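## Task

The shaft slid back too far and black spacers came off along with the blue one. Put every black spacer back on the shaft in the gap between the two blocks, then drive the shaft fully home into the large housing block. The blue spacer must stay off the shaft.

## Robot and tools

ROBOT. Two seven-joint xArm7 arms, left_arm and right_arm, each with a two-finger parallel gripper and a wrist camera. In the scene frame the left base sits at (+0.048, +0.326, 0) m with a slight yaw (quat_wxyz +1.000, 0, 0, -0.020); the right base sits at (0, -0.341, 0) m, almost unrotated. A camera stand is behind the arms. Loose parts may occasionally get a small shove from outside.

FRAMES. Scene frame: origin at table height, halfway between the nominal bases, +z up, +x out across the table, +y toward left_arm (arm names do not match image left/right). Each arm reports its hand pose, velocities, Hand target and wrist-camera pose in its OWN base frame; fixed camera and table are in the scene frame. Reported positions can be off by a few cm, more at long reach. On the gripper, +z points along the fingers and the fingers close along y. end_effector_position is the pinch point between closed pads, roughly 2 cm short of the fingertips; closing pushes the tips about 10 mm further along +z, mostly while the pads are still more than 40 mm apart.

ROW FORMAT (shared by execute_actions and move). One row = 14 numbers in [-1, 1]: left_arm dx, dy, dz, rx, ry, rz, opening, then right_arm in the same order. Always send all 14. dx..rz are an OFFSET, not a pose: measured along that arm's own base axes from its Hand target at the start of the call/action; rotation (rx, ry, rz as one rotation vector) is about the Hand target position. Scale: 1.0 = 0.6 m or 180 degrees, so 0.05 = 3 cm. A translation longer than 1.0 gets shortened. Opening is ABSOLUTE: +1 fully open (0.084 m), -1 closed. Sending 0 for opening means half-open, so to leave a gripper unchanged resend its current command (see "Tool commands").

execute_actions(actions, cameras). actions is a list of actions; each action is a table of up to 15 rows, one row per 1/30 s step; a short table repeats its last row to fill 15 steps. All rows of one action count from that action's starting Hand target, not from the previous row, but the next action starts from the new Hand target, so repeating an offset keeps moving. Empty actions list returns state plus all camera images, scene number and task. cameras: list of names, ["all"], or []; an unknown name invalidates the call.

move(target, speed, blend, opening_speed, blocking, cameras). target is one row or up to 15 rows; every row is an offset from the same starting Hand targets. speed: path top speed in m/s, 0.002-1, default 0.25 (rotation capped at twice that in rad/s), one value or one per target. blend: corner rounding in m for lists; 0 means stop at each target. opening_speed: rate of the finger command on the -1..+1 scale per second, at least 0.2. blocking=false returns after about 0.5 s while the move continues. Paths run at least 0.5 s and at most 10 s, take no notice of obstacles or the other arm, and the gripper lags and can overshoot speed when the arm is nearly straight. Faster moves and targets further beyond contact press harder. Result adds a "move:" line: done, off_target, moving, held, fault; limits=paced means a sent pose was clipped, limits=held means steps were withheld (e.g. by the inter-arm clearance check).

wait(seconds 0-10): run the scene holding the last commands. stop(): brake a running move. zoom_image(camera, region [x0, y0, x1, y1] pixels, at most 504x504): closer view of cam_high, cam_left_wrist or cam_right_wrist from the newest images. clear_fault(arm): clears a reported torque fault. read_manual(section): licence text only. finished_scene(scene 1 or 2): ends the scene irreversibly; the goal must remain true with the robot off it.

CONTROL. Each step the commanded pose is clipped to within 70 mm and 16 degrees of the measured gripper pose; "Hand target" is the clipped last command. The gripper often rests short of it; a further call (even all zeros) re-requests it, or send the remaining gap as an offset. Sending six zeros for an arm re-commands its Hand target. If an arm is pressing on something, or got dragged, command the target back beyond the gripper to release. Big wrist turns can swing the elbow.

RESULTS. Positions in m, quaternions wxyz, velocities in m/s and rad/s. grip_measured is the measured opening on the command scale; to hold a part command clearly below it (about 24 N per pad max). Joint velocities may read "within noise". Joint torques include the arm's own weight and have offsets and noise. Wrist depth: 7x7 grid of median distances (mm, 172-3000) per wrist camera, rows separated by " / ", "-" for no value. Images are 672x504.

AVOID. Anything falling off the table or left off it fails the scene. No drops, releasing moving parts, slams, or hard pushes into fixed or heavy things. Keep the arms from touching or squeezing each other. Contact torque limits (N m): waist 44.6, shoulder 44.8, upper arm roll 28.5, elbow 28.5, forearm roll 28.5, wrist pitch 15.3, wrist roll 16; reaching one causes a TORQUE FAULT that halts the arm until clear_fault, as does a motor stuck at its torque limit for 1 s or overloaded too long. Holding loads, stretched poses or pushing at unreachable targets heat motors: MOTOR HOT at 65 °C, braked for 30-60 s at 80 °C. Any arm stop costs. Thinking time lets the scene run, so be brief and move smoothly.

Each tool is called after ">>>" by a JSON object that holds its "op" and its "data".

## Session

>>> {"op": "execute_actions", "data": {"actions": []}}

Scene clock: 0.00 s.
left_arm: end_effector_position=(+0.0438, +0.1903, +0.1616) grip_measured=+1.00 end_effector_quat_wxyz=(-0.398, -0.331, +0.604, -0.606) | right_arm: end_effector_position=(+0.6648, +0.2345, +0.3919) grip_measured=+1.00 end_effector_quat_wxyz=(-0.068, +0.619, -0.581, +0.523)
Joint positions: left_arm=[1.487 0.596 -0.055 1.129 -0.062 2.152 -2.715 0.084] | right_arm=[0.478 0.49 0.188 1.849 -1.242 1.229 2.517 0.084]
Joint velocities: within noise
Joint torques (N m): no reading
Wrist depth (mm): cam_left_wrist=[2465 - 243 246 261 272 2235 / 2389 832 850 289 285 281 2397 / 2364 908 308 283 283 306 2519 / 2372 2405 - 285 292 2538 2547 / 2340 2364 2448 295 280 305 2566 / 2286 2348 2381 - 285 280 587 / 2302 2356 1136 790 289 277 299] | cam_right_wrist=[1224 1364 1519 1681 1991 1962 1847 / 1201 1332 1487 1645 1991 2199 839 / 1174 1290 1408 1571 1930 2158 758 / 1139 1264 1350 1516 1833 2026 701 / 1125 1209 1364 1523 1781 1930 649 / 1100 1168 1283 1487 1715 646 598 / 1063 1123 1239 1443 1634 602 556]
Hand target: left_arm +0.0438, +0.1903, +0.1616; -0.398, -0.331, +0.604, -0.606 | right_arm +0.6648, +0.2345, +0.3919; -0.068, +0.619, -0.581, +0.523
Tool commands: left_gripper/opening=+1.0 right_gripper/opening=+1.0
camera_calibration:
cam_left_wrist: T_world_to_cam=[[-0.888896, 0.0242243, -0.457469, 0.142869], [0.453535, -0.0942391, -0.886242, 0.214744], [-0.0645801, -0.995255, 0.0727821, 0.316895], [0, 0, 0, 1]] pos_world=[0.0500664, 0.332167, 0.232609]
cam_right_wrist: T_world_to_cam=[[-0.662798, -0.318917, -0.677488, 0.807705], [0.212099, 0.787753, -0.578324, -0.0322544], [0.718131, -0.527007, -0.454479, -0.0428428], [0, 0, 0, 1]] pos_world=[0.572953, 0.260421, 0.509086]

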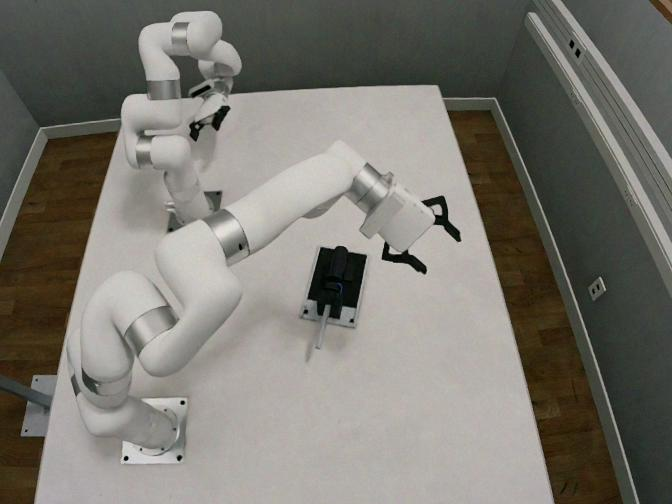

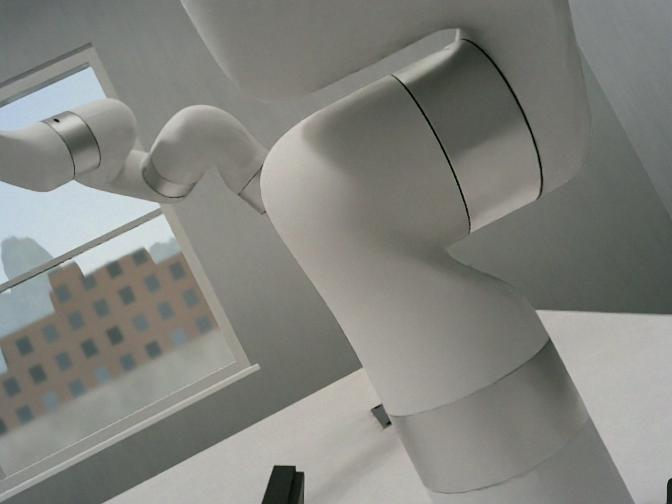

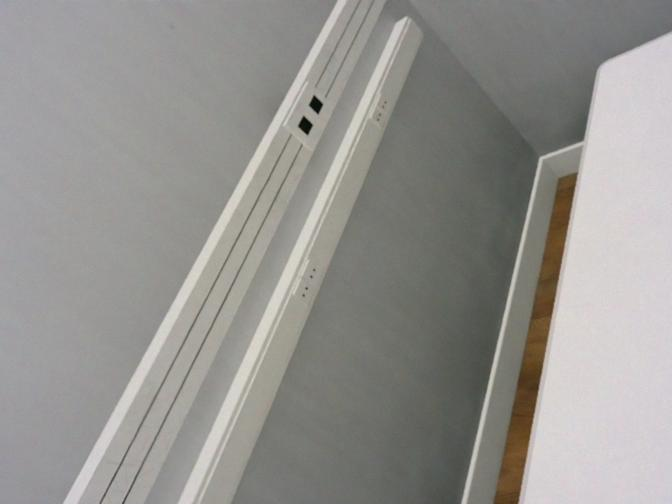

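>>> {"op": "zoom_image", "data": {"camera": "cam_high", "region": [280, 230, 400, 370]}}

Scaled by 3.600 from the camera's 672x504 image, which has a finer 960x720 frame.

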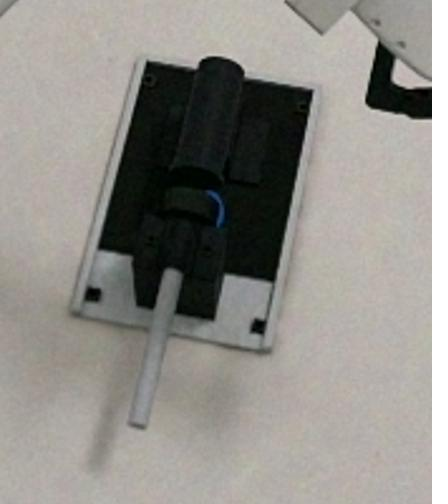

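>>> {"op": "move", "data": {"target": [[0,0,0,0,0,0,1, -0.408,-0.08,-0.1,-0.293,0.073,0.735,0],[0,0,0,0,0,0,1, -0.408,-0.039,-0.253,-0.293,0.073,0.735,0]], "speed": 0.4, "cameras": ["cam_right_wrist","cam_high"]}}

Scene clock: 5.23 s.
left_arm: end_effector_position=(+0.0438, +0.1903, +0.1616) grip_measured=+1.00 end_effector_quat_wxyz=(-0.398, -0.331, +0.604, -0.606) | right_arm: end_effector_position=(+0.4200, +0.2111, +0.2402) grip_measured=-0.01 end_effector_quat_wxyz=(-0.213, +0.776, +0.536, +0.256)
Joint positions: left_arm=[1.487 0.596 -0.055 1.129 -0.062 2.152 -2.715 0.084] | right_arm=[0.099 0.225 -0.033 1.25 -2.318 -0.953 1.528 0.044]
Joint torques (N m): left_arm=[-0.18 -22.09 -1.11 13.08 -0.14 2.34 0.21] | right_arm=[-6.43 -10.13 2.24 10 4.33 0.3 -1.64]
Wrist depth (mm): cam_left_wrist=[2431 - 243 245 262 272 2257 / 2397 961 914 289 285 281 2389 / 2372 945 309 283 283 307 2538 / 864 2389 - 285 291 2492 2538 / 806 2364 2405 294 280 304 2474 / 764 2364 2372 - 285 281 588 / 2294 2294 1139 794 289 277 298] | cam_right_wrist=[689 682 675 673 662 659 650 / 620 611 592 603 599 592 590 / 550 547 541 540 533 530 527 / 508 503 501 474 469 491 486 / 469 464 461 452 429 453 451 / 437 433 422 420 319 413 421 / 400 398 395 378 305 381 386]
Hand target: left_arm +0.0438, +0.1903, +0.1616; -0.398, -0.331, +0.604, -0.606 | right_arm +0.4200, +0.2111, +0.2401; -0.213, +0.776, +0.536, +0.256
Off the commanded pose: left_arm 0.000 m, 0 deg | right_arm 0.000 m, 0 deg.
move: done
camera_calibration:
cam_right_wrist: T_world_to_cam=[[0.942506, -0.332219, -0.0362203, -0.290286], [-0.280943, -0.728979, -0.624228, 0.488625], [0.180977, 0.598515, -0.780402, 0.117996], [0, 0, 0, 1]] pos_world=[0.389518, 0.189137, 0.386584]
Images, in order (width x height): cam_high 672x504, cam_right_wrist 672x504.

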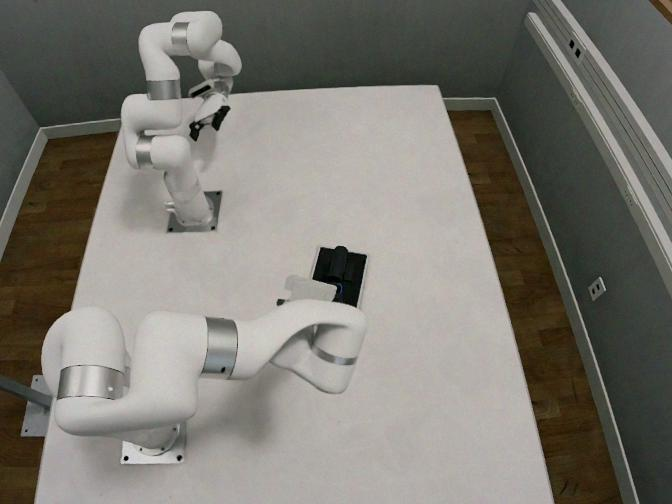

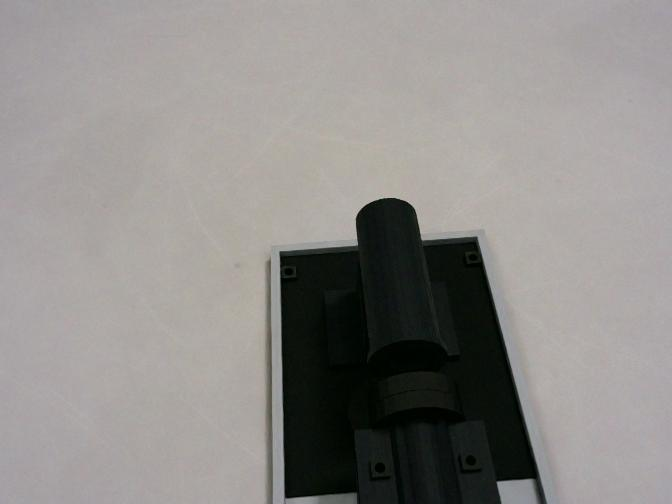

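>>> {"op": "zoom_image", "data": {"camera": "cam_right_wrist", "region": [320, 300, 520, 504]}}

Scaled by 2.471 from the camera's 672x504 image, which has a finer 960x720 frame.

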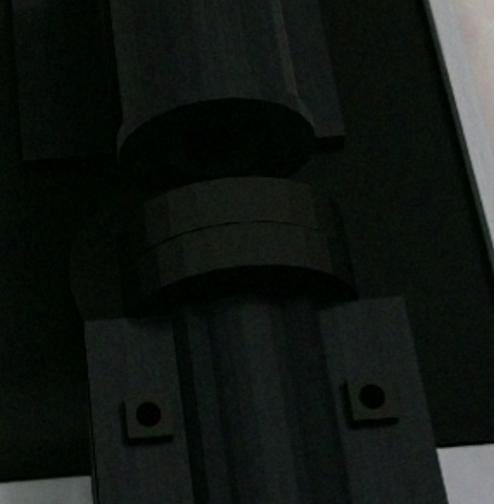

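>>> {"op": "move", "data": {"target": [0,0,0,0,0,0,1, 0.012,0.0125,0.06,-0.212,0.065,0,0], "speed": 0.3, "cameras": ["cam_right_wrist"]}}

>>> {"op": "zoom_image", "data": {"camera": "cam_right_wrist", "region": [180, 150, 500, 400]}}

Scene clock: 7.43 s.
left_arm: end_effector_position=(+0.0438, +0.1903, +0.1616) grip_measured=+1.00 end_effector_quat_wxyz=(-0.398, -0.331, +0.604, -0.606) | right_arm: end_effector_position=(+0.4272, +0.2186, +0.2761) grip_measured=-0.01 end_effector_quat_wxyz=(-0.001, +0.824, +0.566, -0.012)
Joint positions: left_arm=[1.487 0.596 -0.055 1.129 -0.062 2.152 -2.715 0.084] | right_arm=[0.546 0.632 -0.149 2.127 -3.056 -1.525 2.358 0.044]
Joint torques (N m): left_arm=[-0.74 -22.62 -1.07 13.09 -0.05 2.18 0.15] | right_arm=[-6.22 -15.17 -3.86 15.71 -0.93 -3.85 1.46]
Wrist depth (mm): cam_left_wrist=[2431 - 243 246 261 272 2279 / 2381 2422 2448 289 285 281 2431 / 778 848 309 283 283 306 2585 / 2364 2397 - 284 292 2483 2528 / 732 2356 2414 294 280 305 2528 / 2340 2348 2364 - 285 280 589 / 2325 2325 1145 785 289 277 298] | cam_right_wrist=[401 402 402 387 393 403 401 / 403 402 403 395 396 402 402 / 403 403 402 319 316 402 402 / 404 403 402 320 318 402 403 / 403 403 403 403 402 402 404 / 403 405 405 403 402 404 402 / 404 406 403 403 404 402 403]
Hand target: left_arm +0.0438, +0.1903, +0.1616; -0.398, -0.331, +0.604, -0.606 | right_arm +0.4272, +0.2186, +0.2761; -0.001, +0.824, +0.566, -0.012
Off the commanded pose: left_arm 0.000 m, 0 deg | right_arm 0.000 m, 0 deg.
move: done
camera_calibration:
cam_right_wrist: T_world_to_cam=[[0.938574, -0.345075, -0.00121588, -0.298376], [-0.344973, -0.938371, 0.0212742, 0.413491], [-0.00848216, -0.019548, -0.999773, 0.416902], [0, 0, 0, 1]] pos_world=[0.426228, 0.293195, 0.407648]
Images, in order (width x height): cam_right_wrist 672x504.

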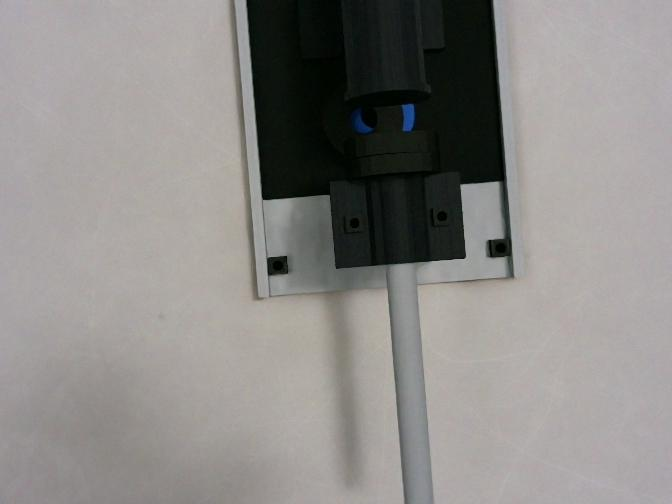

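Scaled by 1.575 from the camera's 672x504 image, which has a finer 960x720 frame.

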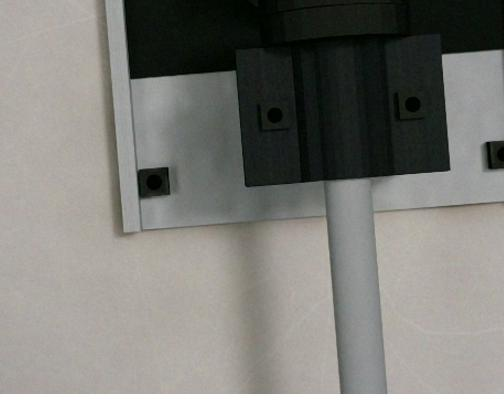

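>>> {"op": "move", "data": {"target": [0,0,0,0,0,0,1, 0.035,0.088,-0.04,0,0,0,0], "speed": 0.2, "cameras": ["cam_right_wrist"]}}

>>> {"op": "zoom_image", "data": {"camera": "cam_right_wrist", "region": [270, 120, 530, 340]}}

Scene clock: 8.80 s.
left_arm: end_effector_position=(+0.0438, +0.1903, +0.1616) grip_measured=+1.00 end_effector_quat_wxyz=(-0.398, -0.331, +0.604, -0.606) | right_arm: end_effector_position=(+0.4478, +0.2711, +0.2519) grip_measured=-0.01 end_effector_quat_wxyz=(-0.001, +0.824, +0.566, -0.009)
Joint positions: left_arm=[1.487 0.596 -0.055 1.129 -0.062 2.152 -2.715 0.084] | right_arm=[0.573 0.973 -0.136 2.647 -3.028 -1.696 2.446 0.044]
Joint torques (N m): left_arm=[-0.43 -22.21 -1.49 13.13 0.02 2.29 0.27] | right_arm=[-6.48 -17.94 0.76 15.07 2.94 -3.81 1.45]
Wrist depth (mm): cam_left_wrist=[2422 - 243 245 261 272 2213 / 2457 2448 2439 289 284 281 2397 / 746 2397 309 283 283 306 2538 / 2356 822 - 284 291 2501 2528 / 2348 2364 2381 294 280 304 2465 / 2372 2372 2381 - 285 279 587 / 2325 2317 1141 788 289 277 298] | cam_right_wrist=[379 378 370 285 371 378 379 / 378 379 371 287 366 379 379 / 379 380 370 293 371 379 380 / 379 379 379 356 370 378 379 / 378 379 379 292 293 373 379 / 379 379 379 380 373 379 379 / 379 377 379 379 380 379 380]
Hand target: left_arm +0.0438, +0.1903, +0.1616; -0.398, -0.331, +0.604, -0.606 | right_arm +0.4482, +0.2714, +0.2521; -0.001, +0.824, +0.566, -0.012
Off the commanded pose: left_arm 0.000 m, 0 deg | right_arm 0.001 m, 0 deg.
joint sent to its limit (right arm) — joint 6 (wrist pitch), lower limit. The joint targets still meet the commanded pose.
move: done
camera_calibration:
cam_right_wrist: T_world_to_cam=[[0.938529, -0.345189, 0.00289168, -0.300651], [-0.34519, -0.938398, 0.015929, 0.471812], [-0.00278497, -0.015948, -0.999869, 0.390347], [0, 0, 0, 1]] pos_world=[0.446122, 0.345191, 0.38365]
Images, in order (width x height): cam_right_wrist 672x504.

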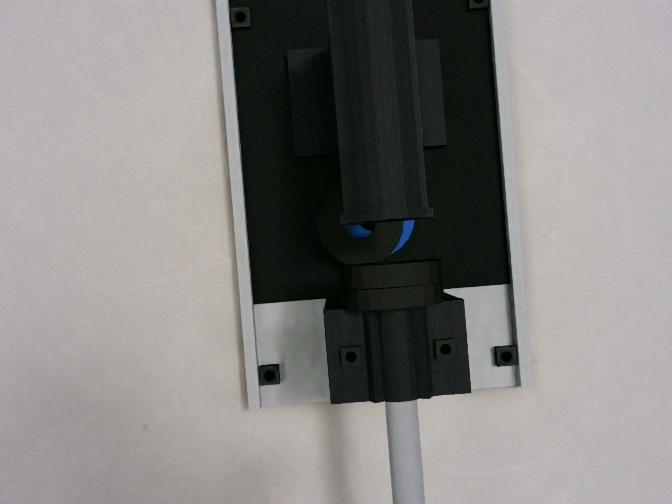

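Scaled by 1.938 from the camera's 672x504 image, which has a finer 960x720 frame.

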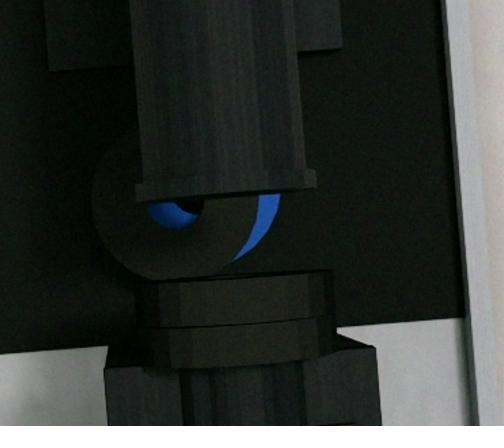

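>>> {"op": "move", "data": {"target": [[0,0,0,0,0,0,1, -0.12,0.16,-0.05,0.1615,-0.3325,-0.424,-1],[0,0,0,0,0,0,1, -0.10,0.168,-0.237,0.1615,-0.3325,-0.424,-1]], "speed": 0.3, "cameras": ["cam_right_wrist","cam_high"]}}

>>> {"op": "zoom_image", "data": {"camera": "cam_right_wrist", "region": [200, 150, 500, 420]}}

Scene clock: 15.17 s.
left_arm: end_effector_position=(+0.0438, +0.1903, +0.1616) grip_measured=+1.00 end_effector_quat_wxyz=(-0.398, -0.331, +0.604, -0.606) | right_arm: end_effector_position=(+0.3882, +0.3722, +0.1099) grip_measured=-1.00 end_effector_quat_wxyz=(+0.068, +0.858, -0.118, +0.495)
Joint positions: left_arm=[1.487 0.596 -0.055 1.129 -0.062 2.152 -2.715 0.084] | right_arm=[1.789 1.049 -0.805 1.543 -3.698 -0.757 5.149 0]
Joint torques (N m): left_arm=[-0.79 -22.38 -1.37 13.43 -0.03 2.24 -0.04] | right_arm=[-6.57 -13.41 -11.51 11.33 0.79 -2.12 1.54]
Wrist depth (mm): cam_left_wrist=[2439 - 243 246 262 272 2264 / 2372 2439 273 289 284 280 2439 / 2405 2414 309 283 283 305 2556 / 2364 2372 - 284 292 2519 2547 / 2348 2389 466 295 280 305 2492 / 2317 522 451 466 285 279 588 / 2264 523 1139 789 289 277 298] | cam_right_wrist=[1250 1285 1337 1377 1443 1509 1571 / 1320 1327 1358 1428 1499 728 1560 / 557 561 562 568 570 580 581 / 464 468 470 473 475 480 481 / 399 400 402 404 407 408 411 / - 204 204 205 202 203 223 / 289 206 205 206 202 199 196]
Hand target: left_arm +0.0438, +0.1903, +0.1616; -0.398, -0.331, +0.604, -0.606 | right_arm +0.3882, +0.3722, +0.1099; +0.068, +0.858, -0.118, +0.495
Off the commanded pose: left_arm 0.000 m, 0 deg | right_arm 0.000 m, 0 deg.
move: done
camera_calibration:
cam_right_wrist: T_world_to_cam=[[-0.274511, -0.961387, 0.0194795, 0.48907], [-0.487989, 0.121826, -0.864306, 0.305931], [0.82856, -0.246767, -0.502588, -0.0417112], [0, 0, 0, 1]] pos_world=[0.318106, 0.422622, 0.233928]
Images, in order (width x height): cam_high 672x504, cam_right_wrist 672x504.

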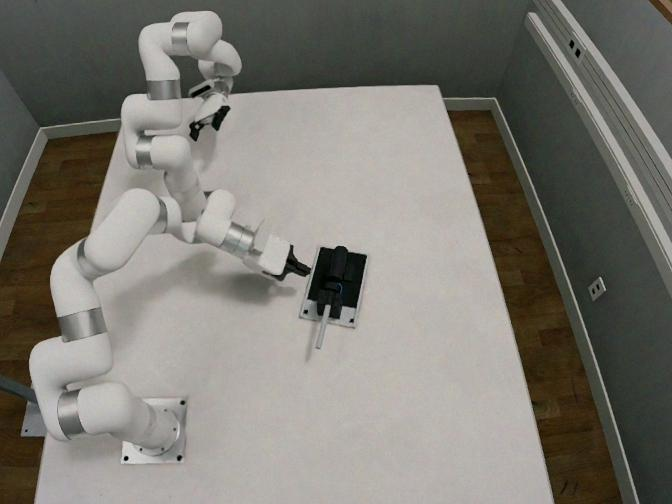

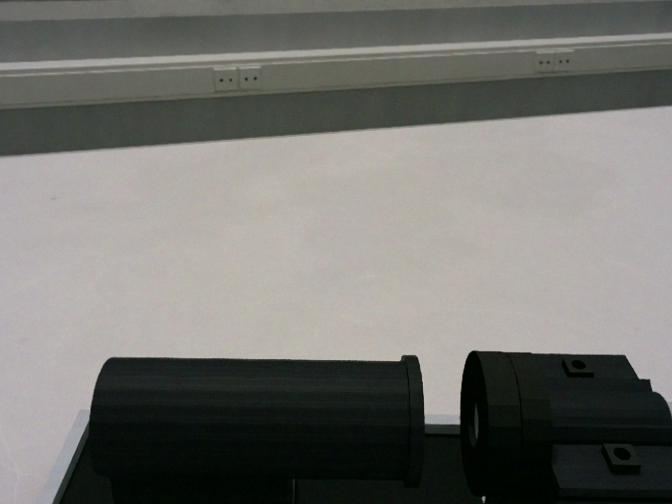

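Scaled by 1.680 from the camera's 672x504 image, which has a finer 960x720 frame.

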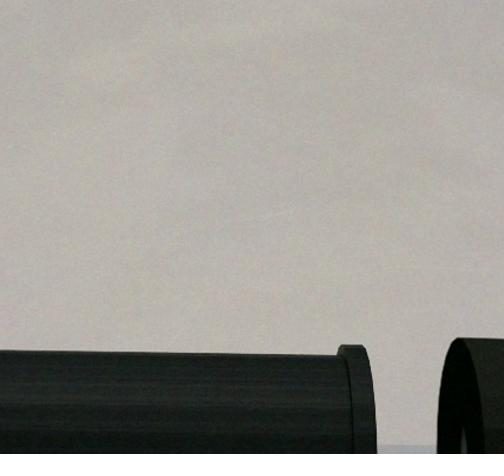

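>>> {"op": "move", "data": {"target": [0,0,0,0,0,0,1, -0.15,0.0417,0.02,0,0,0,-1], "speed": 0.3, "cameras": ["cam_right_wrist"]}}

>>> {"op": "zoom_image", "data": {"camera": "cam_right_wrist", "region": [250, 250, 520, 450]}}

Scene clock: 16.20 s.
left_arm: end_effector_position=(+0.0438, +0.1903, +0.1616) grip_measured=+1.00 end_effector_quat_wxyz=(-0.398, -0.331, +0.604, -0.606) | right_arm: end_effector_position=(+0.2983, +0.3972, +0.1219) grip_measured=-1.00 end_effector_quat_wxyz=(+0.068, +0.858, -0.118, +0.495)
Joint positions: left_arm=[1.487 0.596 -0.055 1.129 -0.062 2.152 -2.715 0.084] | right_arm=[1.95 1.01 -0.775 1.536 -3.657 -0.917 5.195 0]
Joint torques (N m): left_arm=[-0.68 -22.77 -0.98 13.59 -0.12 2.38 0.07] | right_arm=[6.81 -22.77 -10.4 11.36 0.97 -3.87 1.51]
Wrist depth (mm): cam_left_wrist=[2474 - 243 246 261 272 2264 / 2389 2474 273 288 284 281 2439 / 2381 2405 308 283 283 306 2501 / 2389 2422 - 284 292 2510 2538 / 2325 2364 431 302 280 305 2492 / 2340 2364 513 - 285 280 589 / 2309 544 976 787 290 277 298] | cam_right_wrist=[1327 1358 1425 1462 1529 1578 1649 / 1327 1377 1420 1446 1533 766 844 / 584 591 595 602 604 609 610 / 488 518 297 300 528 503 507 / 418 290 290 290 294 283 411 / 366 332 312 332 333 297 376 / 314 306 302 307 310 311 322]
Hand target: left_arm +0.0438, +0.1903, +0.1616; -0.398, -0.331, +0.604, -0.606 | right_arm +0.2982, +0.3972, +0.1219; +0.068, +0.858, -0.118, +0.495
Off the commanded pose: left_arm 0.000 m, 0 deg | right_arm 0.000 m, 0 deg.
move: done
camera_calibration:
cam_right_wrist: T_world_to_cam=[[-0.274816, -0.961295, 0.0197052, 0.488138], [-0.487815, 0.121738, -0.864417, 0.269365], [0.828561, -0.247168, -0.502389, 0.0451902], [0, 0, 0, 1]] pos_world=[0.228106, 0.447622, 0.245928]
Images, in order (width x height): cam_right_wrist 672x504.

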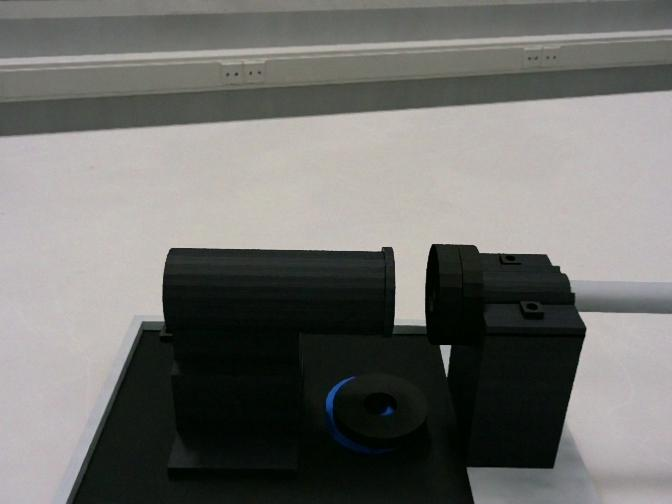

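Scaled by 1.867 from the camera's 672x504 image, which has a finer 960x720 frame.

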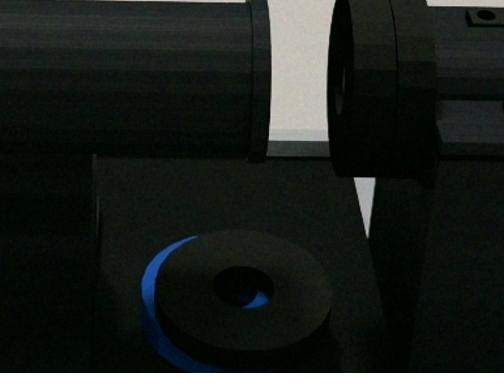

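>>> {"op": "move", "data": {"target": [[0,0,0,0,0,0,1, 0.19,-0.0504,-0.05,0,0,0,-1],[0,0,0,0,0,0,1, 0.2255,-0.0598,-0.11,0,0,0,-1]], "speed": [0.15,0.06], "cameras": ["cam_right_wrist"]}}

Scene clock: 19.40 s.
left_arm: end_effector_position=(+0.0438, +0.1903, +0.1616) grip_measured=+1.00 end_effector_quat_wxyz=(-0.398, -0.331, +0.604, -0.606) | right_arm: end_effector_position=(+0.4335, +0.3613, +0.0560) grip_measured=-1.00 end_effector_quat_wxyz=(+0.068, +0.858, -0.118, +0.495)
Joint positions: left_arm=[1.487 0.596 -0.055 1.129 -0.062 2.152 -2.715 0.084] | right_arm=[1.675 1.197 -0.783 1.626 -3.696 -0.664 5.189 0]
Joint torques (N m): left_arm=[-0.43 -22.5 -1.06 13.56 0.19 2.32 0.13] | right_arm=[-6.44 -14.07 -11.88 10.53 1.07 0.21 1.42]
Wrist depth (mm): cam_left_wrist=[2457 - 243 246 262 273 2235 / 2405 2465 2439 289 285 281 2422 / 2397 2422 309 283 282 306 2547 / 2340 2397 - 285 292 2528 2519 / 2372 2381 535 295 280 305 2519 / 2317 535 518 520 285 279 589 / 2309 449 462 718 289 277 299] | cam_right_wrist=[1201 1244 1278 1305 1383 1443 1487 / 532 1239 543 596 603 561 617 / 427 431 432 436 440 444 448 / 357 359 361 363 365 368 371 / - - - - - - 176 / - - - - - - - / - - - 222 215 216 -]
Hand target: left_arm +0.0438, +0.1903, +0.1616; -0.398, -0.331, +0.604, -0.606 | right_arm +0.4335, +0.3613, +0.0559; +0.068, +0.858, -0.118, +0.495
Off the commanded pose: left_arm 0.000 m, 0 deg | right_arm 0.000 m, 0 deg.
move: done
camera_calibration:
cam_right_wrist: T_world_to_cam=[[-0.274723, -0.961322, 0.0196822, 0.492064], [-0.487832, 0.121713, -0.864411, 0.282652], [0.828581, -0.247075, -0.502401, -0.108906], [0, 0, 0, 1]] pos_world=[0.363306, 0.411722, 0.179928]
Images, in order (width x height): cam_right_wrist 672x504.

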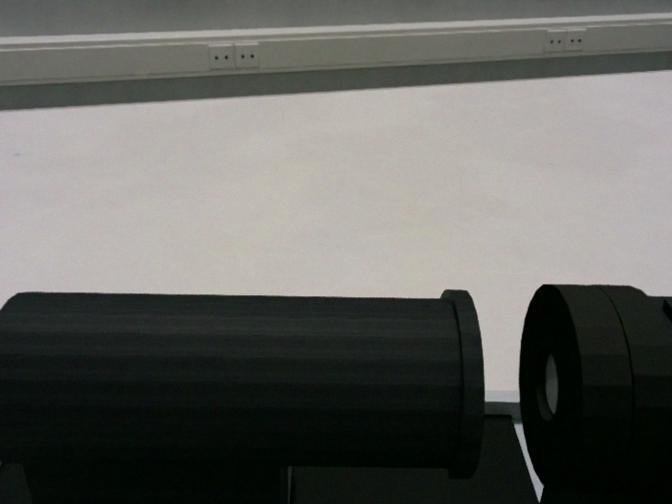

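>>> {"op": "move", "data": {"target": [0,0,0,0,0,0,1, 0,0,-0.0067,0,0,0,-1], "speed": 0.02}}

>>> {"op": "move", "data": {"target": [0,0,0,0,0,0,1, 0,0,-0.0033,0,0,0,-1], "speed": 0.01}}

>>> {"op": "move", "data": {"target": [0,0,0,0,0,0,1, 0,0,-0.0025,0,0,0,-1], "speed": 0.01}}

Scene clock: 20.30 s.
left_arm: end_effector_position=(+0.0438, +0.1903, +0.1616) grip_measured=+1.00 end_effector_quat_wxyz=(-0.398, -0.331, +0.604, -0.606) | right_arm: end_effector_position=(+0.4335, +0.3613, +0.0519) grip_measured=-1.00 end_effector_quat_wxyz=(+0.068, +0.858, -0.118, +0.495)
Joint positions: left_arm=[1.487 0.596 -0.055 1.129 -0.062 2.152 -2.715 0.084] | right_arm=[1.674 1.207 -0.781 1.63 -3.694 -0.662 5.195 0]
Joint torques (N m): left_arm=[-0.51 -22.65 -1.1 13.3 0.09 2.39 -0.01] | right_arm=[-6.45 -14.78 -12.25 10.29 1.08 0.24 1.57]
Wrist depth (mm): cam_left_wrist=[2414 - 243 245 262 272 2242 / 2381 2457 2439 289 285 281 2431 / 2381 2422 309 283 283 306 2528 / 2364 2372 - 285 291 2474 2519 / 2348 2389 531 295 281 305 2519 / 2333 2309 521 527 285 280 586 / 2309 447 458 680 289 277 298] | cam_right_wrist=[1201 1248 1264 1320 1386 1431 1487 / 520 574 531 580 588 546 598 / 418 421 425 427 431 434 437 / 349 351 353 355 357 360 362 / - - - - - - - / - - - - - - - / - - - 216 210 211 -]
Hand target: left_arm +0.0438, +0.1903, +0.1616; -0.398, -0.331, +0.604, -0.606 | right_arm +0.4335, +0.3613, +0.0519; +0.068, +0.858, -0.118, +0.495
Off the commanded pose: left_arm 0.000 m, 0 deg | right_arm 0.000 m, 0 deg.
move: done

Scene clock: 21.00 s.
left_arm: end_effector_position=(+0.0438, +0.1903, +0.1616) grip_measured=+1.00 end_effector_quat_wxyz=(-0.398, -0.331, +0.604, -0.606) | right_arm: end_effector_position=(+0.4335, +0.3613, +0.0500) grip_measured=-1.00 end_effector_quat_wxyz=(+0.068, +0.858, -0.118, +0.495)
Joint positions: left_arm=[1.487 0.596 -0.055 1.129 -0.062 2.152 -2.715 0.084] | right_arm=[1.674 1.212 -0.78 1.632 -3.693 -0.661 5.198 0]
Joint torques (N m): left_arm=[-0.57 -22.44 -0.8 13.6 0.06 2.22 0.11] | right_arm=[-6.53 -14.66 -12.2 10.27 0.98 0.21 1.44]
Wrist depth (mm): cam_left_wrist=[2474 - 243 245 262 273 2271 / 2448 2397 2414 289 284 281 2448 / 2448 2431 308 284 283 306 2538 / 2364 2356 - 285 292 2528 2556 / 2317 2372 532 294 280 304 2501 / 2317 2325 521 528 285 280 587 / 2286 452 461 680 289 277 298] | cam_right_wrist=[1192 1239 1257 1327 1386 1431 1506 / 515 563 525 576 533 541 596 / 413 415 419 423 425 429 431 / 364 347 369 352 354 356 358 / - - - - - - - / - - - - - - - / - - 180 214 215 208 -]
Hand target: left_arm +0.0438, +0.1903, +0.1616; -0.398, -0.331, +0.604, -0.606 | right_arm +0.4335, +0.3613, +0.0499; +0.068, +0.858, -0.118, +0.495
Off the commanded pose: left_arm 0.000 m, 0 deg | right_arm 0.000 m, 0 deg.
move: done

Scene clock: 21.70 s.
left_arm: end_effector_position=(+0.0438, +0.1903, +0.1616) grip_measured=+1.00 end_effector_quat_wxyz=(-0.398, -0.331, +0.604, -0.606) | right_arm: end_effector_position=(+0.4335, +0.3613, +0.0485) grip_measured=-1.00 end_effector_quat_wxyz=(+0.068, +0.858, -0.118, +0.495)
Joint positions: left_arm=[1.487 0.596 -0.055 1.129 -0.062 2.152 -2.715 0.084] | right_arm=[1.673 1.216 -0.779 1.634 -3.692 -0.66 5.2 0]
Joint torques (N m): left_arm=[-0.96 -22.31 -1.11 13.68 -0.04 2.33 0.08] | right_arm=[-6.43 -14.56 -11.95 10.1 0.94 0.31 1.45]
Wrist depth (mm): cam_left_wrist=[2397 - 243 245 261 273 2192 / 2448 2457 2439 289 284 281 2381 / 2439 2422 308 283 283 306 2556 / 2389 2431 - 285 292 2465 2575 / 2364 2381 532 295 281 304 2492 / 2317 2317 523 530 284 279 586 / 2294 440 459 681 289 277 299] | cam_right_wrist=[1205 1222 1264 1322 1377 1414 1493 / 511 557 520 567 531 580 587 / 409 412 415 417 422 424 426 / 360 344 365 367 370 373 374 / - - - - - - - / - - - - - - - / - - 181 212 213 206 -]
Hand target: left_arm +0.0438, +0.1903, +0.1616; -0.398, -0.331, +0.604, -0.606 | right_arm +0.4335, +0.3613, +0.0484; +0.068, +0.858, -0.118, +0.495
Off the commanded pose: left_arm 0.000 m, 0 deg | right_arm 0.000 m, 0 deg.
move: done

>>> {"op": "move", "data": {"target": [0,0,0,0,0,0,1, 0,0,-0.0025,0,0,0,-1], "speed": 0.01}}

>>> {"op": "move", "data": {"target": [0,0,0,0,0,0,1, 0,0,-0.0025,0,0,0,-1], "speed": 0.01}}

Scene clock: 22.50 s.
left_arm: end_effector_position=(+0.0438, +0.1903, +0.1616) grip_measured=+1.00 end_effector_quat_wxyz=(-0.398, -0.331, +0.604, -0.606) | right_arm: end_effector_position=(+0.4335, +0.3613, +0.0470) grip_measured=-1.00 end_effector_quat_wxyz=(+0.068, +0.858, -0.118, +0.495)
Joint positions: left_arm=[1.487 0.596 -0.055 1.129 -0.062 2.152 -2.715 0.084] | right_arm=[1.673 1.219 -0.778 1.636 -3.692 -0.659 5.202 0]
Joint torques (N m): left_arm=[-0.5 -22.9 -1.06 13.65 -0.1 2.44 0.03] | right_arm=[-6.6 -14.02 -11.75 9.8 1.1 0.36 1.52]
Wrist depth (mm): cam_left_wrist=[2431 - 243 245 261 272 2286 / 2414 2414 2448 288 285 281 2422 / 2348 2381 309 283 284 306 2457 / 2397 2439 - 285 292 2474 2547 / 2333 2364 535 294 280 305 2465 / 2340 2325 524 529 285 280 587 / 2333 443 458 677 289 277 299] | cam_right_wrist=[1196 1230 1273 1310 1394 1422 1483 / 506 555 517 566 526 576 584 / 405 409 412 413 418 423 424 / 357 341 362 365 367 371 372 / - - - - - - - / - - - - - - - / - - 181 218 175 204 -]
Hand target: left_arm +0.0438, +0.1903, +0.1616; -0.398, -0.331, +0.604, -0.606 | right_arm +0.4335, +0.3613, +0.0469; +0.068, +0.858, -0.118, +0.495
Off the commanded pose: left_arm 0.000 m, 0 deg | right_arm 0.000 m, 0 deg.
move: done

Scene clock: 23.20 s.
left_arm: end_effector_position=(+0.0438, +0.1903, +0.1616) grip_measured=+1.00 end_effector_quat_wxyz=(-0.398, -0.331, +0.604, -0.606) | right_arm: end_effector_position=(+0.4335, +0.3613, +0.0454) grip_measured=-1.00 end_effector_quat_wxyz=(+0.068, +0.858, -0.118, +0.495)
Joint positions: left_arm=[1.487 0.596 -0.055 1.129 -0.062 2.152 -2.715 0.084] | right_arm=[1.672 1.223 -0.778 1.637 -3.691 -0.658 5.204 0]
Joint torques (N m): left_arm=[-0.86 -22.41 -0.65 13.53 -0.15 2.3 0.04] | right_arm=[-6.7 -14.45 -12.06 9.84 0.95 0.23 1.54]
Wrist depth (mm): cam_left_wrist=[2431 - 243 245 262 272 2271 / 2448 2414 2483 288 285 280 2397 / 2381 2448 309 284 283 306 2547 / 2356 2405 - 285 291 2483 2556 / 2356 2364 535 295 280 304 2483 / 2317 2333 524 531 285 280 588 / 2309 446 459 509 289 277 299] | cam_right_wrist=[1194 1220 1281 1322 1366 1434 1480 / 502 552 512 560 520 571 579 / 403 405 409 409 415 418 420 / 356 356 359 362 364 367 369 / - - - - - - - / - - - - - - - / - - 181 216 217 204 -]
Hand target: left_arm +0.0438, +0.1903, +0.1616; -0.398, -0.331, +0.604, -0.606 | right_arm +0.4335, +0.3613, +0.0454; +0.068, +0.858, -0.118, +0.495
Off the commanded pose: left_arm 0.000 m, 0 deg | right_arm 0.000 m, 0 deg.
move: done

>>> {"op": "move", "data": {"target": [0,0,0,0,0,0,1, 0,0,-0.0033,0,0,0,-1], "speed": 0.01}}

>>> {"op": "move", "data": {"target": [0,0,0,0,0,0,1, 0,0,-0.0033,0,0,0,-1], "speed": 0.01}}

Scene clock: 24.03 s.
left_arm: end_effector_position=(+0.0438, +0.1903, +0.1616) grip_measured=+1.00 end_effector_quat_wxyz=(-0.398, -0.331, +0.604, -0.606) | right_arm: end_effector_position=(+0.4335, +0.3613, +0.0435) grip_measured=-1.00 end_effector_quat_wxyz=(+0.068, +0.858, -0.118, +0.495)
Joint positions: left_arm=[1.487 0.596 -0.055 1.129 -0.062 2.152 -2.715 0.084] | right_arm=[1.672 1.228 -0.777 1.64 -3.69 -0.657 5.207 0]
Joint torques (N m): left_arm=[-0.58 -22.47 -1 13.76 -0.17 2.31 0.28] | right_arm=[-6.54 -14.18 -12.26 9.98 1.1 0.28 1.51]
Wrist depth (mm): cam_left_wrist=[2422 - 243 246 261 273 2249 / 2405 2457 2519 288 285 281 2414 / 2405 2492 309 283 283 306 2528 / 2364 2381 - 284 291 2538 2556 / 2364 2397 522 295 280 304 2519 / 2317 2348 545 532 286 280 589 / 2317 445 458 512 289 277 299] | cam_right_wrist=[1199 1224 1266 1307 1397 1428 1496 / 497 544 506 554 515 564 574 / 397 400 403 406 409 413 413 / 351 353 356 357 361 363 364 / - - - - - - - / - - - - - - - / - - 181 213 - 207 -]
Hand target: left_arm +0.0438, +0.1903, +0.1616; -0.398, -0.331, +0.604, -0.606 | right_arm +0.4335, +0.3613, +0.0435; +0.068, +0.858, -0.118, +0.495
Off the commanded pose: left_arm 0.000 m, 0 deg | right_arm 0.000 m, 0 deg.
move: done

Scene clock: 24.73 s.
left_arm: end_effector_position=(+0.0438, +0.1903, +0.1616) grip_measured=+1.00 end_effector_quat_wxyz=(-0.398, -0.331, +0.604, -0.606) | right_arm: end_effector_position=(+0.4335, +0.3613, +0.0415) grip_measured=-1.00 end_effector_quat_wxyz=(+0.068, +0.858, -0.118, +0.495)
Joint positions: left_arm=[1.487 0.596 -0.055 1.129 -0.062 2.152 -2.715 0.084] | right_arm=[1.671 1.233 -0.776 1.642 -3.689 -0.656 5.209 0]
Joint torques (N m): left_arm=[-0.44 -22.44 -1.11 13.55 -0.03 2.27 0.12] | right_arm=[-6.91 -14.95 -12.33 9.98 1.02 0.32 1.47]
Wrist depth (mm): cam_left_wrist=[2448 - 243 245 261 272 2242 / 2397 2422 2448 289 285 281 2422 / 2381 2405 309 283 284 306 2492 / 2381 2381 - 284 292 2501 2519 / 2348 2381 520 295 280 305 2474 / 2317 2397 539 532 285 279 591 / 2302 443 459 517 289 277 299] | cam_right_wrist=[1184 1226 1266 1322 1380 1420 1503 / 491 535 502 548 509 556 564 / 394 395 399 400 405 407 409 / 347 349 351 354 - - - / - - - - - - - / - - - 219 - - - / - - 181 203 212 212 177]
Hand target: left_arm +0.0438, +0.1903, +0.1616; -0.398, -0.331, +0.604, -0.606 | right_arm +0.4335, +0.3613, +0.0415; +0.068, +0.858, -0.118, +0.495
Off the commanded pose: left_arm 0.000 m, 0 deg | right_arm 0.000 m, 0 deg.
move: done

>>> {"op": "move", "data": {"target": [[0,0,0,0,0,0,1, 0,0,0.01,0,0,0,-1],[0,0,0,0,0,0,1, -0.2255,0.0598,0.134,0,0,0,-1]], "speed": [0.05,0.25], "cameras": ["cam_right_wrist"]}}

>>> {"op": "zoom_image", "data": {"camera": "cam_right_wrist", "region": [250, 300, 520, 500]}}

Scene clock: 26.63 s.
left_arm: end_effector_position=(+0.0438, +0.1903, +0.1616) grip_measured=+1.00 end_effector_quat_wxyz=(-0.398, -0.331, +0.604, -0.606) | right_arm: end_effector_position=(+0.2982, +0.3972, +0.1218) grip_measured=-1.00 end_effector_quat_wxyz=(+0.068, +0.858, -0.118, +0.495)
Joint positions: left_arm=[1.487 0.596 -0.055 1.129 -0.062 2.152 -2.715 0.084] | right_arm=[1.951 1.01 -0.776 1.536 -3.655 -0.916 5.194 0]
Joint torques (N m): left_arm=[-0.59 -22.31 -0.91 13.82 0.22 2.28 0] | right_arm=[6.04 -23.26 -12.85 5.39 0.96 -4.02 -1.3]
Wrist depth (mm): cam_left_wrist=[2457 - 243 245 261 272 2271 / 2381 2389 273 289 284 281 2414 / 2381 2422 309 283 283 306 2595 / 2389 2397 - 284 292 2501 2566 / 2364 2372 431 302 280 304 2528 / 2325 2325 514 - 285 280 588 / 2340 543 976 787 289 278 299] | cam_right_wrist=[1340 1380 1417 1471 1523 1582 1665 / 1327 1383 1422 1465 1526 768 847 / 587 588 595 600 602 610 612 / 488 517 297 299 530 502 508 / 419 290 290 290 294 283 413 / 367 332 313 345 329 297 376 / 315 306 303 308 308 309 323]
Hand target: left_arm +0.0438, +0.1903, +0.1616; -0.398, -0.331, +0.604, -0.606 | right_arm +0.2982, +0.3972, +0.1219; +0.068, +0.858, -0.118, +0.495
Off the commanded pose: left_arm 0.000 m, 0 deg | right_arm 0.000 m, 0 deg.
move: done
camera_calibration:
cam_right_wrist: T_world_to_cam=[[-0.274803, -0.961298, 0.0197292, 0.488132], [-0.487822, 0.121711, -0.864417, 0.269292], [0.828561, -0.247169, -0.502389, 0.0451402], [0, 0, 0, 1]] pos_world=[0.228106, 0.447622, 0.245828]
Images, in order (width x height): cam_right_wrist 672x504.

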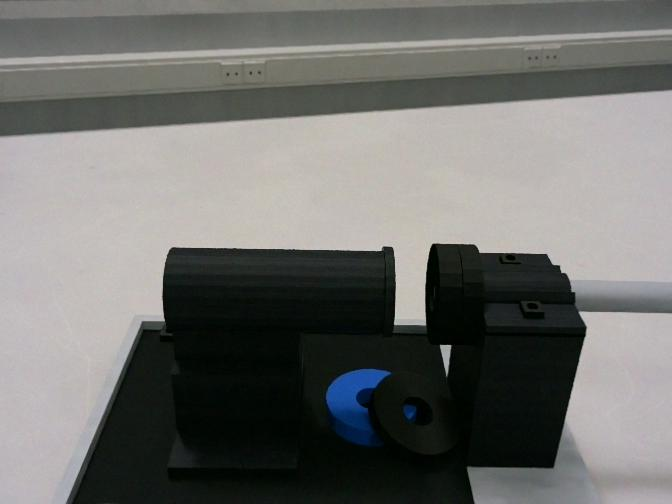

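Scaled by 1.867 from the camera's 672x504 image, which has a finer 960x720 frame.

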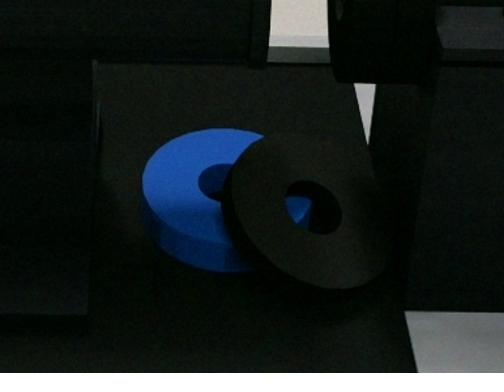

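>>> {"op": "move", "data": {"target": [[0,0,0,0,0,0,1, 0.15,-0.09,-0.08,0,0,0,-1],[0,0,0,0,0,0,1, 0.2143,-0.0847,-0.127,0,0,0,-1],[0,0,0,0,0,0,1, 0.2143,-0.0847,-0.134,0,0,0,-1]], "speed": [0.2,0.08,0.015]}}

>>> {"op": "move", "data": {"target": [0,0,0,0,0,0,1, 0,0,-0.0025,0,0,0,-1], "speed": 0.01}}

>>> {"op": "move", "data": {"target": [0,0,0,0,0,0,1, 0,0,-0.0025,0,0,0,-1], "speed": 0.01}}

Scene clock: 29.47 s.
left_arm: end_effector_position=(+0.0438, +0.1903, +0.1616) grip_measured=+1.00 end_effector_quat_wxyz=(-0.398, -0.331, +0.604, -0.606) | right_arm: end_effector_position=(+0.4268, +0.3464, +0.0415) grip_measured=-1.00 end_effector_quat_wxyz=(+0.068, +0.858, -0.118, +0.495)
Joint positions: left_arm=[1.487 0.596 -0.055 1.129 -0.062 2.152 -2.715 0.084] | right_arm=[1.719 1.212 -0.796 1.545 -3.704 -0.612 5.25 0]
Joint torques (N m): left_arm=[-0.63 -22.79 -0.95 13.79 -0.04 2.12 0.08] | right_arm=[-6.74 -13.73 -12.46 9.32 1.19 0.23 1.62]
Wrist depth (mm): cam_left_wrist=[2422 - 243 245 261 272 2242 / 2389 2431 2414 289 284 281 2448 / 2405 2389 309 282 283 306 2519 / 2414 2364 - 284 292 2483 2547 / 2348 2340 2414 295 280 305 2474 / 2309 2414 536 561 285 280 586 / 2302 532 469 516 289 277 299] | cam_right_wrist=[1190 1217 1264 1317 1366 1434 1499 / 492 537 501 547 511 559 566 / 393 396 399 401 404 408 408 / - 350 352 - - - 362 / - - - - - - - / - - - - - - - / - - 202 191 175 - -]
Hand target: left_arm +0.0438, +0.1903, +0.1616; -0.398, -0.331, +0.604, -0.606 | right_arm +0.4268, +0.3464, +0.0415; +0.068, +0.858, -0.118, +0.495
Off the commanded pose: left_arm 0.000 m, 0 deg | right_arm 0.000 m, 0 deg.
move: done

Scene clock: 30.17 s.
left_arm: end_effector_position=(+0.0438, +0.1903, +0.1616) grip_measured=+1.00 end_effector_quat_wxyz=(-0.398, -0.331, +0.604, -0.606) | right_arm: end_effector_position=(+0.4268, +0.3464, +0.0400) grip_measured=-1.00 end_effector_quat_wxyz=(+0.068, +0.858, -0.118, +0.495)
Joint positions: left_arm=[1.487 0.596 -0.055 1.129 -0.062 2.152 -2.715 0.084] | right_arm=[1.719 1.216 -0.795 1.547 -3.704 -0.611 5.252 0]
Joint torques (N m): left_arm=[-0.62 -22.33 -1.02 13.8 0.03 2.21 -0.05] | right_arm=[-6.59 -13.66 -12.38 9.18 1.43 0.31 1.45]
Wrist depth (mm): cam_left_wrist=[2431 - 243 245 261 272 2228 / 2422 2465 2448 289 284 281 2381 / 2397 2372 308 283 283 306 2566 / 2422 2372 - 285 292 2510 2585 / 2372 2372 2364 294 280 304 2528 / 2325 2302 537 563 285 280 587 / 2325 532 470 518 289 277 299] | cam_right_wrist=[1186 1228 1273 1320 1380 1446 1480 / 486 531 495 543 506 554 558 / 389 392 395 398 400 403 406 / - - - - - - 357 / - - - - - - - / - - 216 218 - - - / - - 200 196 210 - -]
Hand target: left_arm +0.0438, +0.1903, +0.1616; -0.398, -0.331, +0.604, -0.606 | right_arm +0.4268, +0.3464, +0.0400; +0.068, +0.858, -0.118, +0.495
Off the commanded pose: left_arm 0.000 m, 0 deg | right_arm 0.000 m, 0 deg.
move: done

Scene clock: 30.87 s.
left_arm: end_effector_position=(+0.0438, +0.1903, +0.1616) grip_measured=+1.00 end_effector_quat_wxyz=(-0.398, -0.331, +0.604, -0.606) | right_arm: end_effector_position=(+0.4268, +0.3464, +0.0385) grip_measured=-1.00 end_effector_quat_wxyz=(+0.068, +0.858, -0.118, +0.495)
Joint positions: left_arm=[1.487 0.596 -0.055 1.129 -0.062 2.152 -2.715 0.084] | right_arm=[1.718 1.22 -0.794 1.548 -3.703 -0.61 5.254 0]
Joint torques (N m): left_arm=[-0.57 -22.38 -0.74 13.57 0.17 2.21 0.09] | right_arm=[-6.65 -13.4 -12.03 9.01 1.27 0.36 1.65]
Wrist depth (mm): cam_left_wrist=[2457 - 243 245 261 273 2220 / 2422 2457 2448 289 285 281 2389 / 2414 2439 309 282 284 306 2528 / 2381 2381 - 285 291 2547 2538 / 2340 2372 2356 294 280 304 2474 / 2317 2333 540 562 285 280 589 / 2302 555 469 510 289 277 299] | cam_right_wrist=[1188 1228 1276 1317 1377 1428 1480 / 485 528 490 538 501 547 557 / 386 388 391 421 398 401 404 / - - - - - - - / - - - - - - - / - - 222 215 - - - / - - 198 187 - - -]
Hand target: left_arm +0.0438, +0.1903, +0.1616; -0.398, -0.331, +0.604, -0.606 | right_arm +0.4268, +0.3464, +0.0385; +0.068, +0.858, -0.118, +0.495
Off the commanded pose: left_arm 0.000 m, 0 deg | right_arm 0.000 m, 0 deg.
move: done

>>> {"op": "move", "data": {"target": [0,0,0,0,0,0,1, 0,0,-0.0025,0,0,0,-1], "speed": 0.01}}

>>> {"op": "move", "data": {"target": [0,0,0,0,0,0,1, 0,0,-0.0025,0,0,0,-1], "speed": 0.01}}

>>> {"op": "move", "data": {"target": [0,0,0,0,0,0,1, 0,0,-0.0025,0,0,0,-1], "speed": 0.01}}

Scene clock: 31.70 s.
left_arm: end_effector_position=(+0.0438, +0.1903, +0.1616) grip_measured=+1.00 end_effector_quat_wxyz=(-0.398, -0.331, +0.604, -0.606) | right_arm: end_effector_position=(+0.4268, +0.3464, +0.0370) grip_measured=-1.00 end_effector_quat_wxyz=(+0.068, +0.858, -0.118, +0.495)
Joint positions: left_arm=[1.487 0.596 -0.055 1.129 -0.062 2.152 -2.715 0.084] | right_arm=[1.718 1.224 -0.793 1.55 -3.702 -0.61 5.256 0]
Joint torques (N m): left_arm=[-0.21 -22.21 -0.95 13.78 -0.12 2.3 0.04] | right_arm=[-6.39 -13.28 -12.49 9.23 1.07 0.22 1.68]
Wrist depth (mm): cam_left_wrist=[2457 - 243 246 262 272 2279 / 2397 2465 2439 289 285 281 2422 / 2431 2422 309 283 283 307 2492 / 2381 2414 - 284 291 2501 2510 / 2364 2389 2372 295 280 305 2538 / 2333 2340 542 - 285 280 589 / 2264 534 471 511 289 278 299] | cam_right_wrist=[1176 1230 1281 1330 1366 1455 1455 / 477 480 527 536 494 543 550 / 383 385 388 418 395 398 400 / - - - - - - - / - - - - - - - / - - 220 213 - - - / - - 196 - - - -]
Hand target: left_arm +0.0438, +0.1903, +0.1616; -0.398, -0.331, +0.604, -0.606 | right_arm +0.4268, +0.3464, +0.0370; +0.068, +0.858, -0.118, +0.495
Off the commanded pose: left_arm 0.000 m, 0 deg | right_arm 0.000 m, 0 deg.
move: done

Scene clock: 32.40 s.
left_arm: end_effector_position=(+0.0438, +0.1903, +0.1616) grip_measured=+1.00 end_effector_quat_wxyz=(-0.398, -0.331, +0.604, -0.606) | right_arm: end_effector_position=(+0.4268, +0.3464, +0.0355) grip_measured=-1.00 end_effector_quat_wxyz=(+0.068, +0.858, -0.118, +0.495)
Joint positions: left_arm=[1.487 0.596 -0.055 1.129 -0.062 2.152 -2.715 0.084] | right_arm=[1.717 1.228 -0.793 1.552 -3.701 -0.609 5.258 0]
Joint torques (N m): left_arm=[-0.73 -22.29 -0.97 13.74 -0.09 2.2 0.1] | right_arm=[-6.67 -13.78 -12.66 9.27 1.06 0.17 1.55]
Wrist depth (mm): cam_left_wrist=[2439 - 243 246 262 272 2249 / 2414 2457 2439 289 285 281 2431 / 2364 2431 309 283 283 306 2528 / 2348 2372 - 284 291 2483 2492 / 2340 2364 581 294 280 304 2501 / 2294 2340 545 - 285 280 586 / 2325 537 472 511 289 277 299] | cam_right_wrist=[1196 1233 1273 1327 1397 1428 1452 / 473 477 521 528 492 537 545 / 404 406 411 413 391 393 395 / - - - - - - - / - - - - - - - / - - 210 219 - - - / - - 191 - - - -]
Hand target: left_arm +0.0438, +0.1903, +0.1616; -0.398, -0.331, +0.604, -0.606 | right_arm +0.4268, +0.3464, +0.0355; +0.068, +0.858, -0.118, +0.495
Off the commanded pose: left_arm 0.000 m, 0 deg | right_arm 0.000 m, 0 deg.
move: done

Scene clock: 33.10 s.
left_arm: end_effector_position=(+0.0438, +0.1903, +0.1616) grip_measured=+1.00 end_effector_quat_wxyz=(-0.398, -0.331, +0.604, -0.606) | right_arm: end_effector_position=(+0.4268, +0.3464, +0.0340) grip_measured=-1.00 end_effector_quat_wxyz=(+0.068, +0.858, -0.118, +0.495)
Joint positions: left_arm=[1.487 0.596 -0.055 1.129 -0.062 2.152 -2.715 0.084] | right_arm=[1.717 1.232 -0.792 1.554 -3.701 -0.608 5.26 0]
Joint torques (N m): left_arm=[-0.55 -22.66 -1.1 13.84 -0.14 2.11 0.04] | right_arm=[-6.65 -13.63 -12.59 9.15 1.15 0.05 1.57]
Wrist depth (mm): cam_left_wrist=[2448 - 243 246 261 273 2271 / 2414 2405 2448 288 285 281 2439 / 2381 2414 309 283 284 306 2566 / 2356 2405 - 285 292 2474 2501 / 2356 2372 580 294 280 304 2492 / 2340 2364 546 - 285 280 589 / 2302 534 470 511 289 277 298] | cam_right_wrist=[1180 1246 1273 1310 1386 1414 1443 / 469 472 518 525 486 535 540 / 400 402 406 410 413 389 391 / - - - - - - - / - - - - - - - / - - 216 217 - - - / - - 191 - - - -]
Hand target: left_arm +0.0438, +0.1903, +0.1616; -0.398, -0.331, +0.604, -0.606 | right_arm +0.4268, +0.3464, +0.0340; +0.068, +0.858, -0.118, +0.495
Off the commanded pose: left_arm 0.000 m, 0 deg | right_arm 0.000 m, 0 deg.
move: done

>>> {"op": "execute_actions", "data": {"actions": [], "cameras": ["cam_right_wrist"]}}

>>> {"op": "zoom_image", "data": {"camera": "cam_right_wrist", "region": [300, 300, 672, 504]}}

Scene clock: 33.27 s.
left_arm: end_effector_position=(+0.0438, +0.1903, +0.1616) grip_measured=+1.00 end_effector_quat_wxyz=(-0.398, -0.331, +0.604, -0.606) | right_arm: end_effector_position=(+0.4268, +0.3464, +0.0340) grip_measured=-1.00 end_effector_quat_wxyz=(+0.068, +0.858, -0.118, +0.495)
Joint positions: left_arm=[1.487 0.596 -0.055 1.129 -0.062 2.152 -2.715 0.084] | right_arm=[1.717 1.232 -0.792 1.554 -3.701 -0.608 5.26 0]
Joint velocities: within noise
Joint torques (N m): left_arm=[-0.19 -22.38 -1.04 13.92 -0.23 2.13 0.19] | right_arm=[-6.73 -13.64 -12.65 9.22 1.31 0.15 1.45]
Wrist depth (mm): cam_left_wrist=[2431 - 243 245 261 273 2249 / 2448 2405 2414 289 285 281 2431 / 2397 2397 309 283 283 306 2566 / 2372 2397 - 284 292 2510 2501 / 2302 2397 579 295 280 305 2492 / 2372 2381 545 - 285 280 586 / 2271 537 471 512 289 277 298] | cam_right_wrist=[1188 1222 1269 1320 1369 1428 1449 / 470 474 517 525 486 532 539 / 401 404 406 410 413 387 393 / - - - - - - - / - - - - - - - / - - 216 217 - - - / - - 191 - - - -]
Hand target: left_arm +0.0438, +0.1903, +0.1616; -0.398, -0.331, +0.604, -0.606 | right_arm +0.4268, +0.3464, +0.0340; +0.068, +0.858, -0.118, +0.495
Tool commands: left_gripper/opening=+1.0 right_gripper/opening=-1.0
Off the commanded pose: left_arm 0.000 m, 0 deg | right_arm 0.000 m, 0 deg.
camera_calibration:
cam_right_wrist: T_world_to_cam=[[-0.274803, -0.961298, 0.0197292, 0.476345], [-0.487822, 0.121711, -0.864417, 0.262178], [0.828561, -0.247169, -0.502389, -0.118046], [0, 0, 0, 1]] pos_world=[0.356606, 0.396822, 0.157928]
Images, in order (width x height): cam_right_wrist 672x504.

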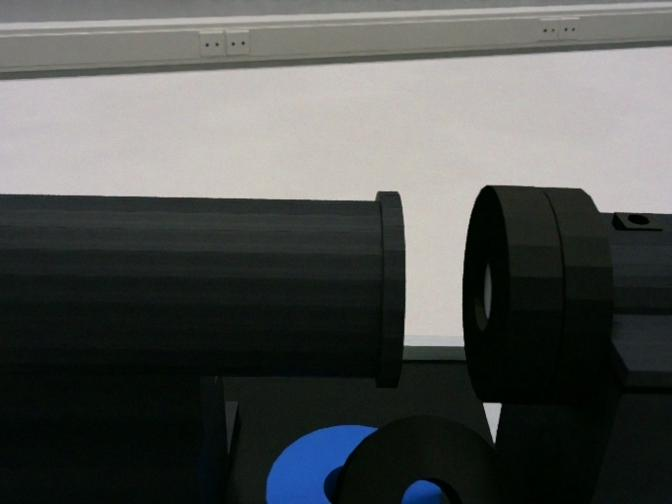

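Scaled by 1.355 from the camera's 672x504 image, which has a finer 960x720 frame.

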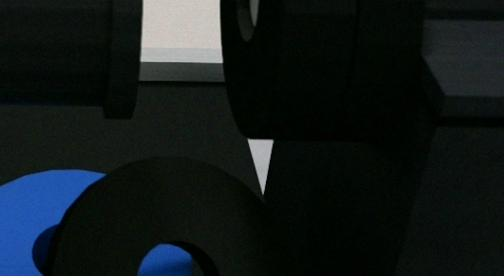

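>>> {"op": "move", "data": {"target": [[0,0,0,0,0,0,1, 0,0,0.025,0,0,0,-1],[0,0,0,0,0,0,1, 0.022,-0.006,0.025,0,0,0,-1],[0,0,0,0,0,0,1, 0.022,-0.006,0.010,0,0,0,-1]], "speed": [0.1,0.05,0.02]}}

>>> {"op": "move", "data": {"target": [0,0,0,0,0,0,1, 0,0,-0.0033,0,0,0,-1], "speed": 0.01}}

>>> {"op": "move", "data": {"target": [0,0,0,0,0,0,1, 0,0,-0.0033,0,0,0,-1], "speed": 0.01, "cameras": ["cam_right_wrist"]}}

Scene clock: 35.80 s.
left_arm: end_effector_position=(+0.0438, +0.1903, +0.1616) grip_measured=+1.00 end_effector_quat_wxyz=(-0.398, -0.331, +0.604, -0.606) | right_arm: end_effector_position=(+0.4371, +0.3368, +0.0482) grip_measured=-1.00 end_effector_quat_wxyz=(+0.082, +0.851, -0.126, +0.503)
Joint positions: left_arm=[1.487 0.596 -0.055 1.129 -0.062 2.152 -2.715 0.084] | right_arm=[1.691 1.22 -0.799 1.564 -3.712 -0.639 5.242 0]
Joint torques (N m): left_arm=[-0.32 -22.17 -0.96 14.09 0.02 2.21 -0.09] | right_arm=[-5.84 -15.68 -14.87 -11.15 0.76 -16.98 0.1]
Wrist depth (mm): cam_left_wrist=[2405 - 243 245 262 272 2220 / 2414 2397 2465 288 284 281 2397 / 2389 2405 309 283 283 305 2547 / 2356 2397 - 285 292 2474 2556 / 2333 2372 554 294 281 304 2492 / 2317 2317 540 542 285 280 591 / 2309 459 480 681 289 277 299] | cam_right_wrist=[1196 1239 1295 1335 1408 1452 1519 / 532 1226 544 605 615 574 636 / 420 423 428 432 438 443 450 / 347 348 353 356 360 363 368 / - - - - - - - / - - - - - - - / - - 205 - - - -]
Hand target: left_arm +0.0438, +0.1903, +0.1616; -0.398, -0.331, +0.604, -0.606 | right_arm +0.4371, +0.3368, +0.0482; +0.082, +0.851, -0.126, +0.503 (not the last commanded pose)
Tool commands: left_gripper/opening=+1.0 right_gripper/opening=-1.0
Off the commanded pose: left_arm 0.000 m, 0 deg | right_arm 0.011 m, 2 deg.
TORQUE FAULT: the external load on joint 6 (wrist pitch) of the right arm reached its load limit, and that arm stopped. The contact can be on any part of that arm beyond that joint, not only on its tool. A torque fault puts only its own arm into a fault stop. That arm's remaining commands of this call were not run. The hold on joint 6 (wrist pitch) of that arm was moved back by the arm itself, up to 3 degrees, as the stop began. That arm is still stopped at the end of this call. While its stop runs, that arm, its gripper or tool too, takes no new command.
CLEAR FAULT: the right arm stays stopped (state 4) until you call clear_fault(arm="right_arm").
End effector pose when the fault began: right_arm: position (+0.4401, +0.3425, +0.0415), quat_wxyz (+0.068, +0.857, -0.119, +0.496)
Joint positions when the fault began: right_arm=[1.69 1.221 -0.799 1.561 -3.712 -0.599 5.242 0]
move: fault (right_arm)

not run: an earlier result of this reply reported a stop or a fault. Calls in your next reply go to the robot.

not run: an earlier result of this reply reported a stop or a fault. Calls in your next reply go to the robot.


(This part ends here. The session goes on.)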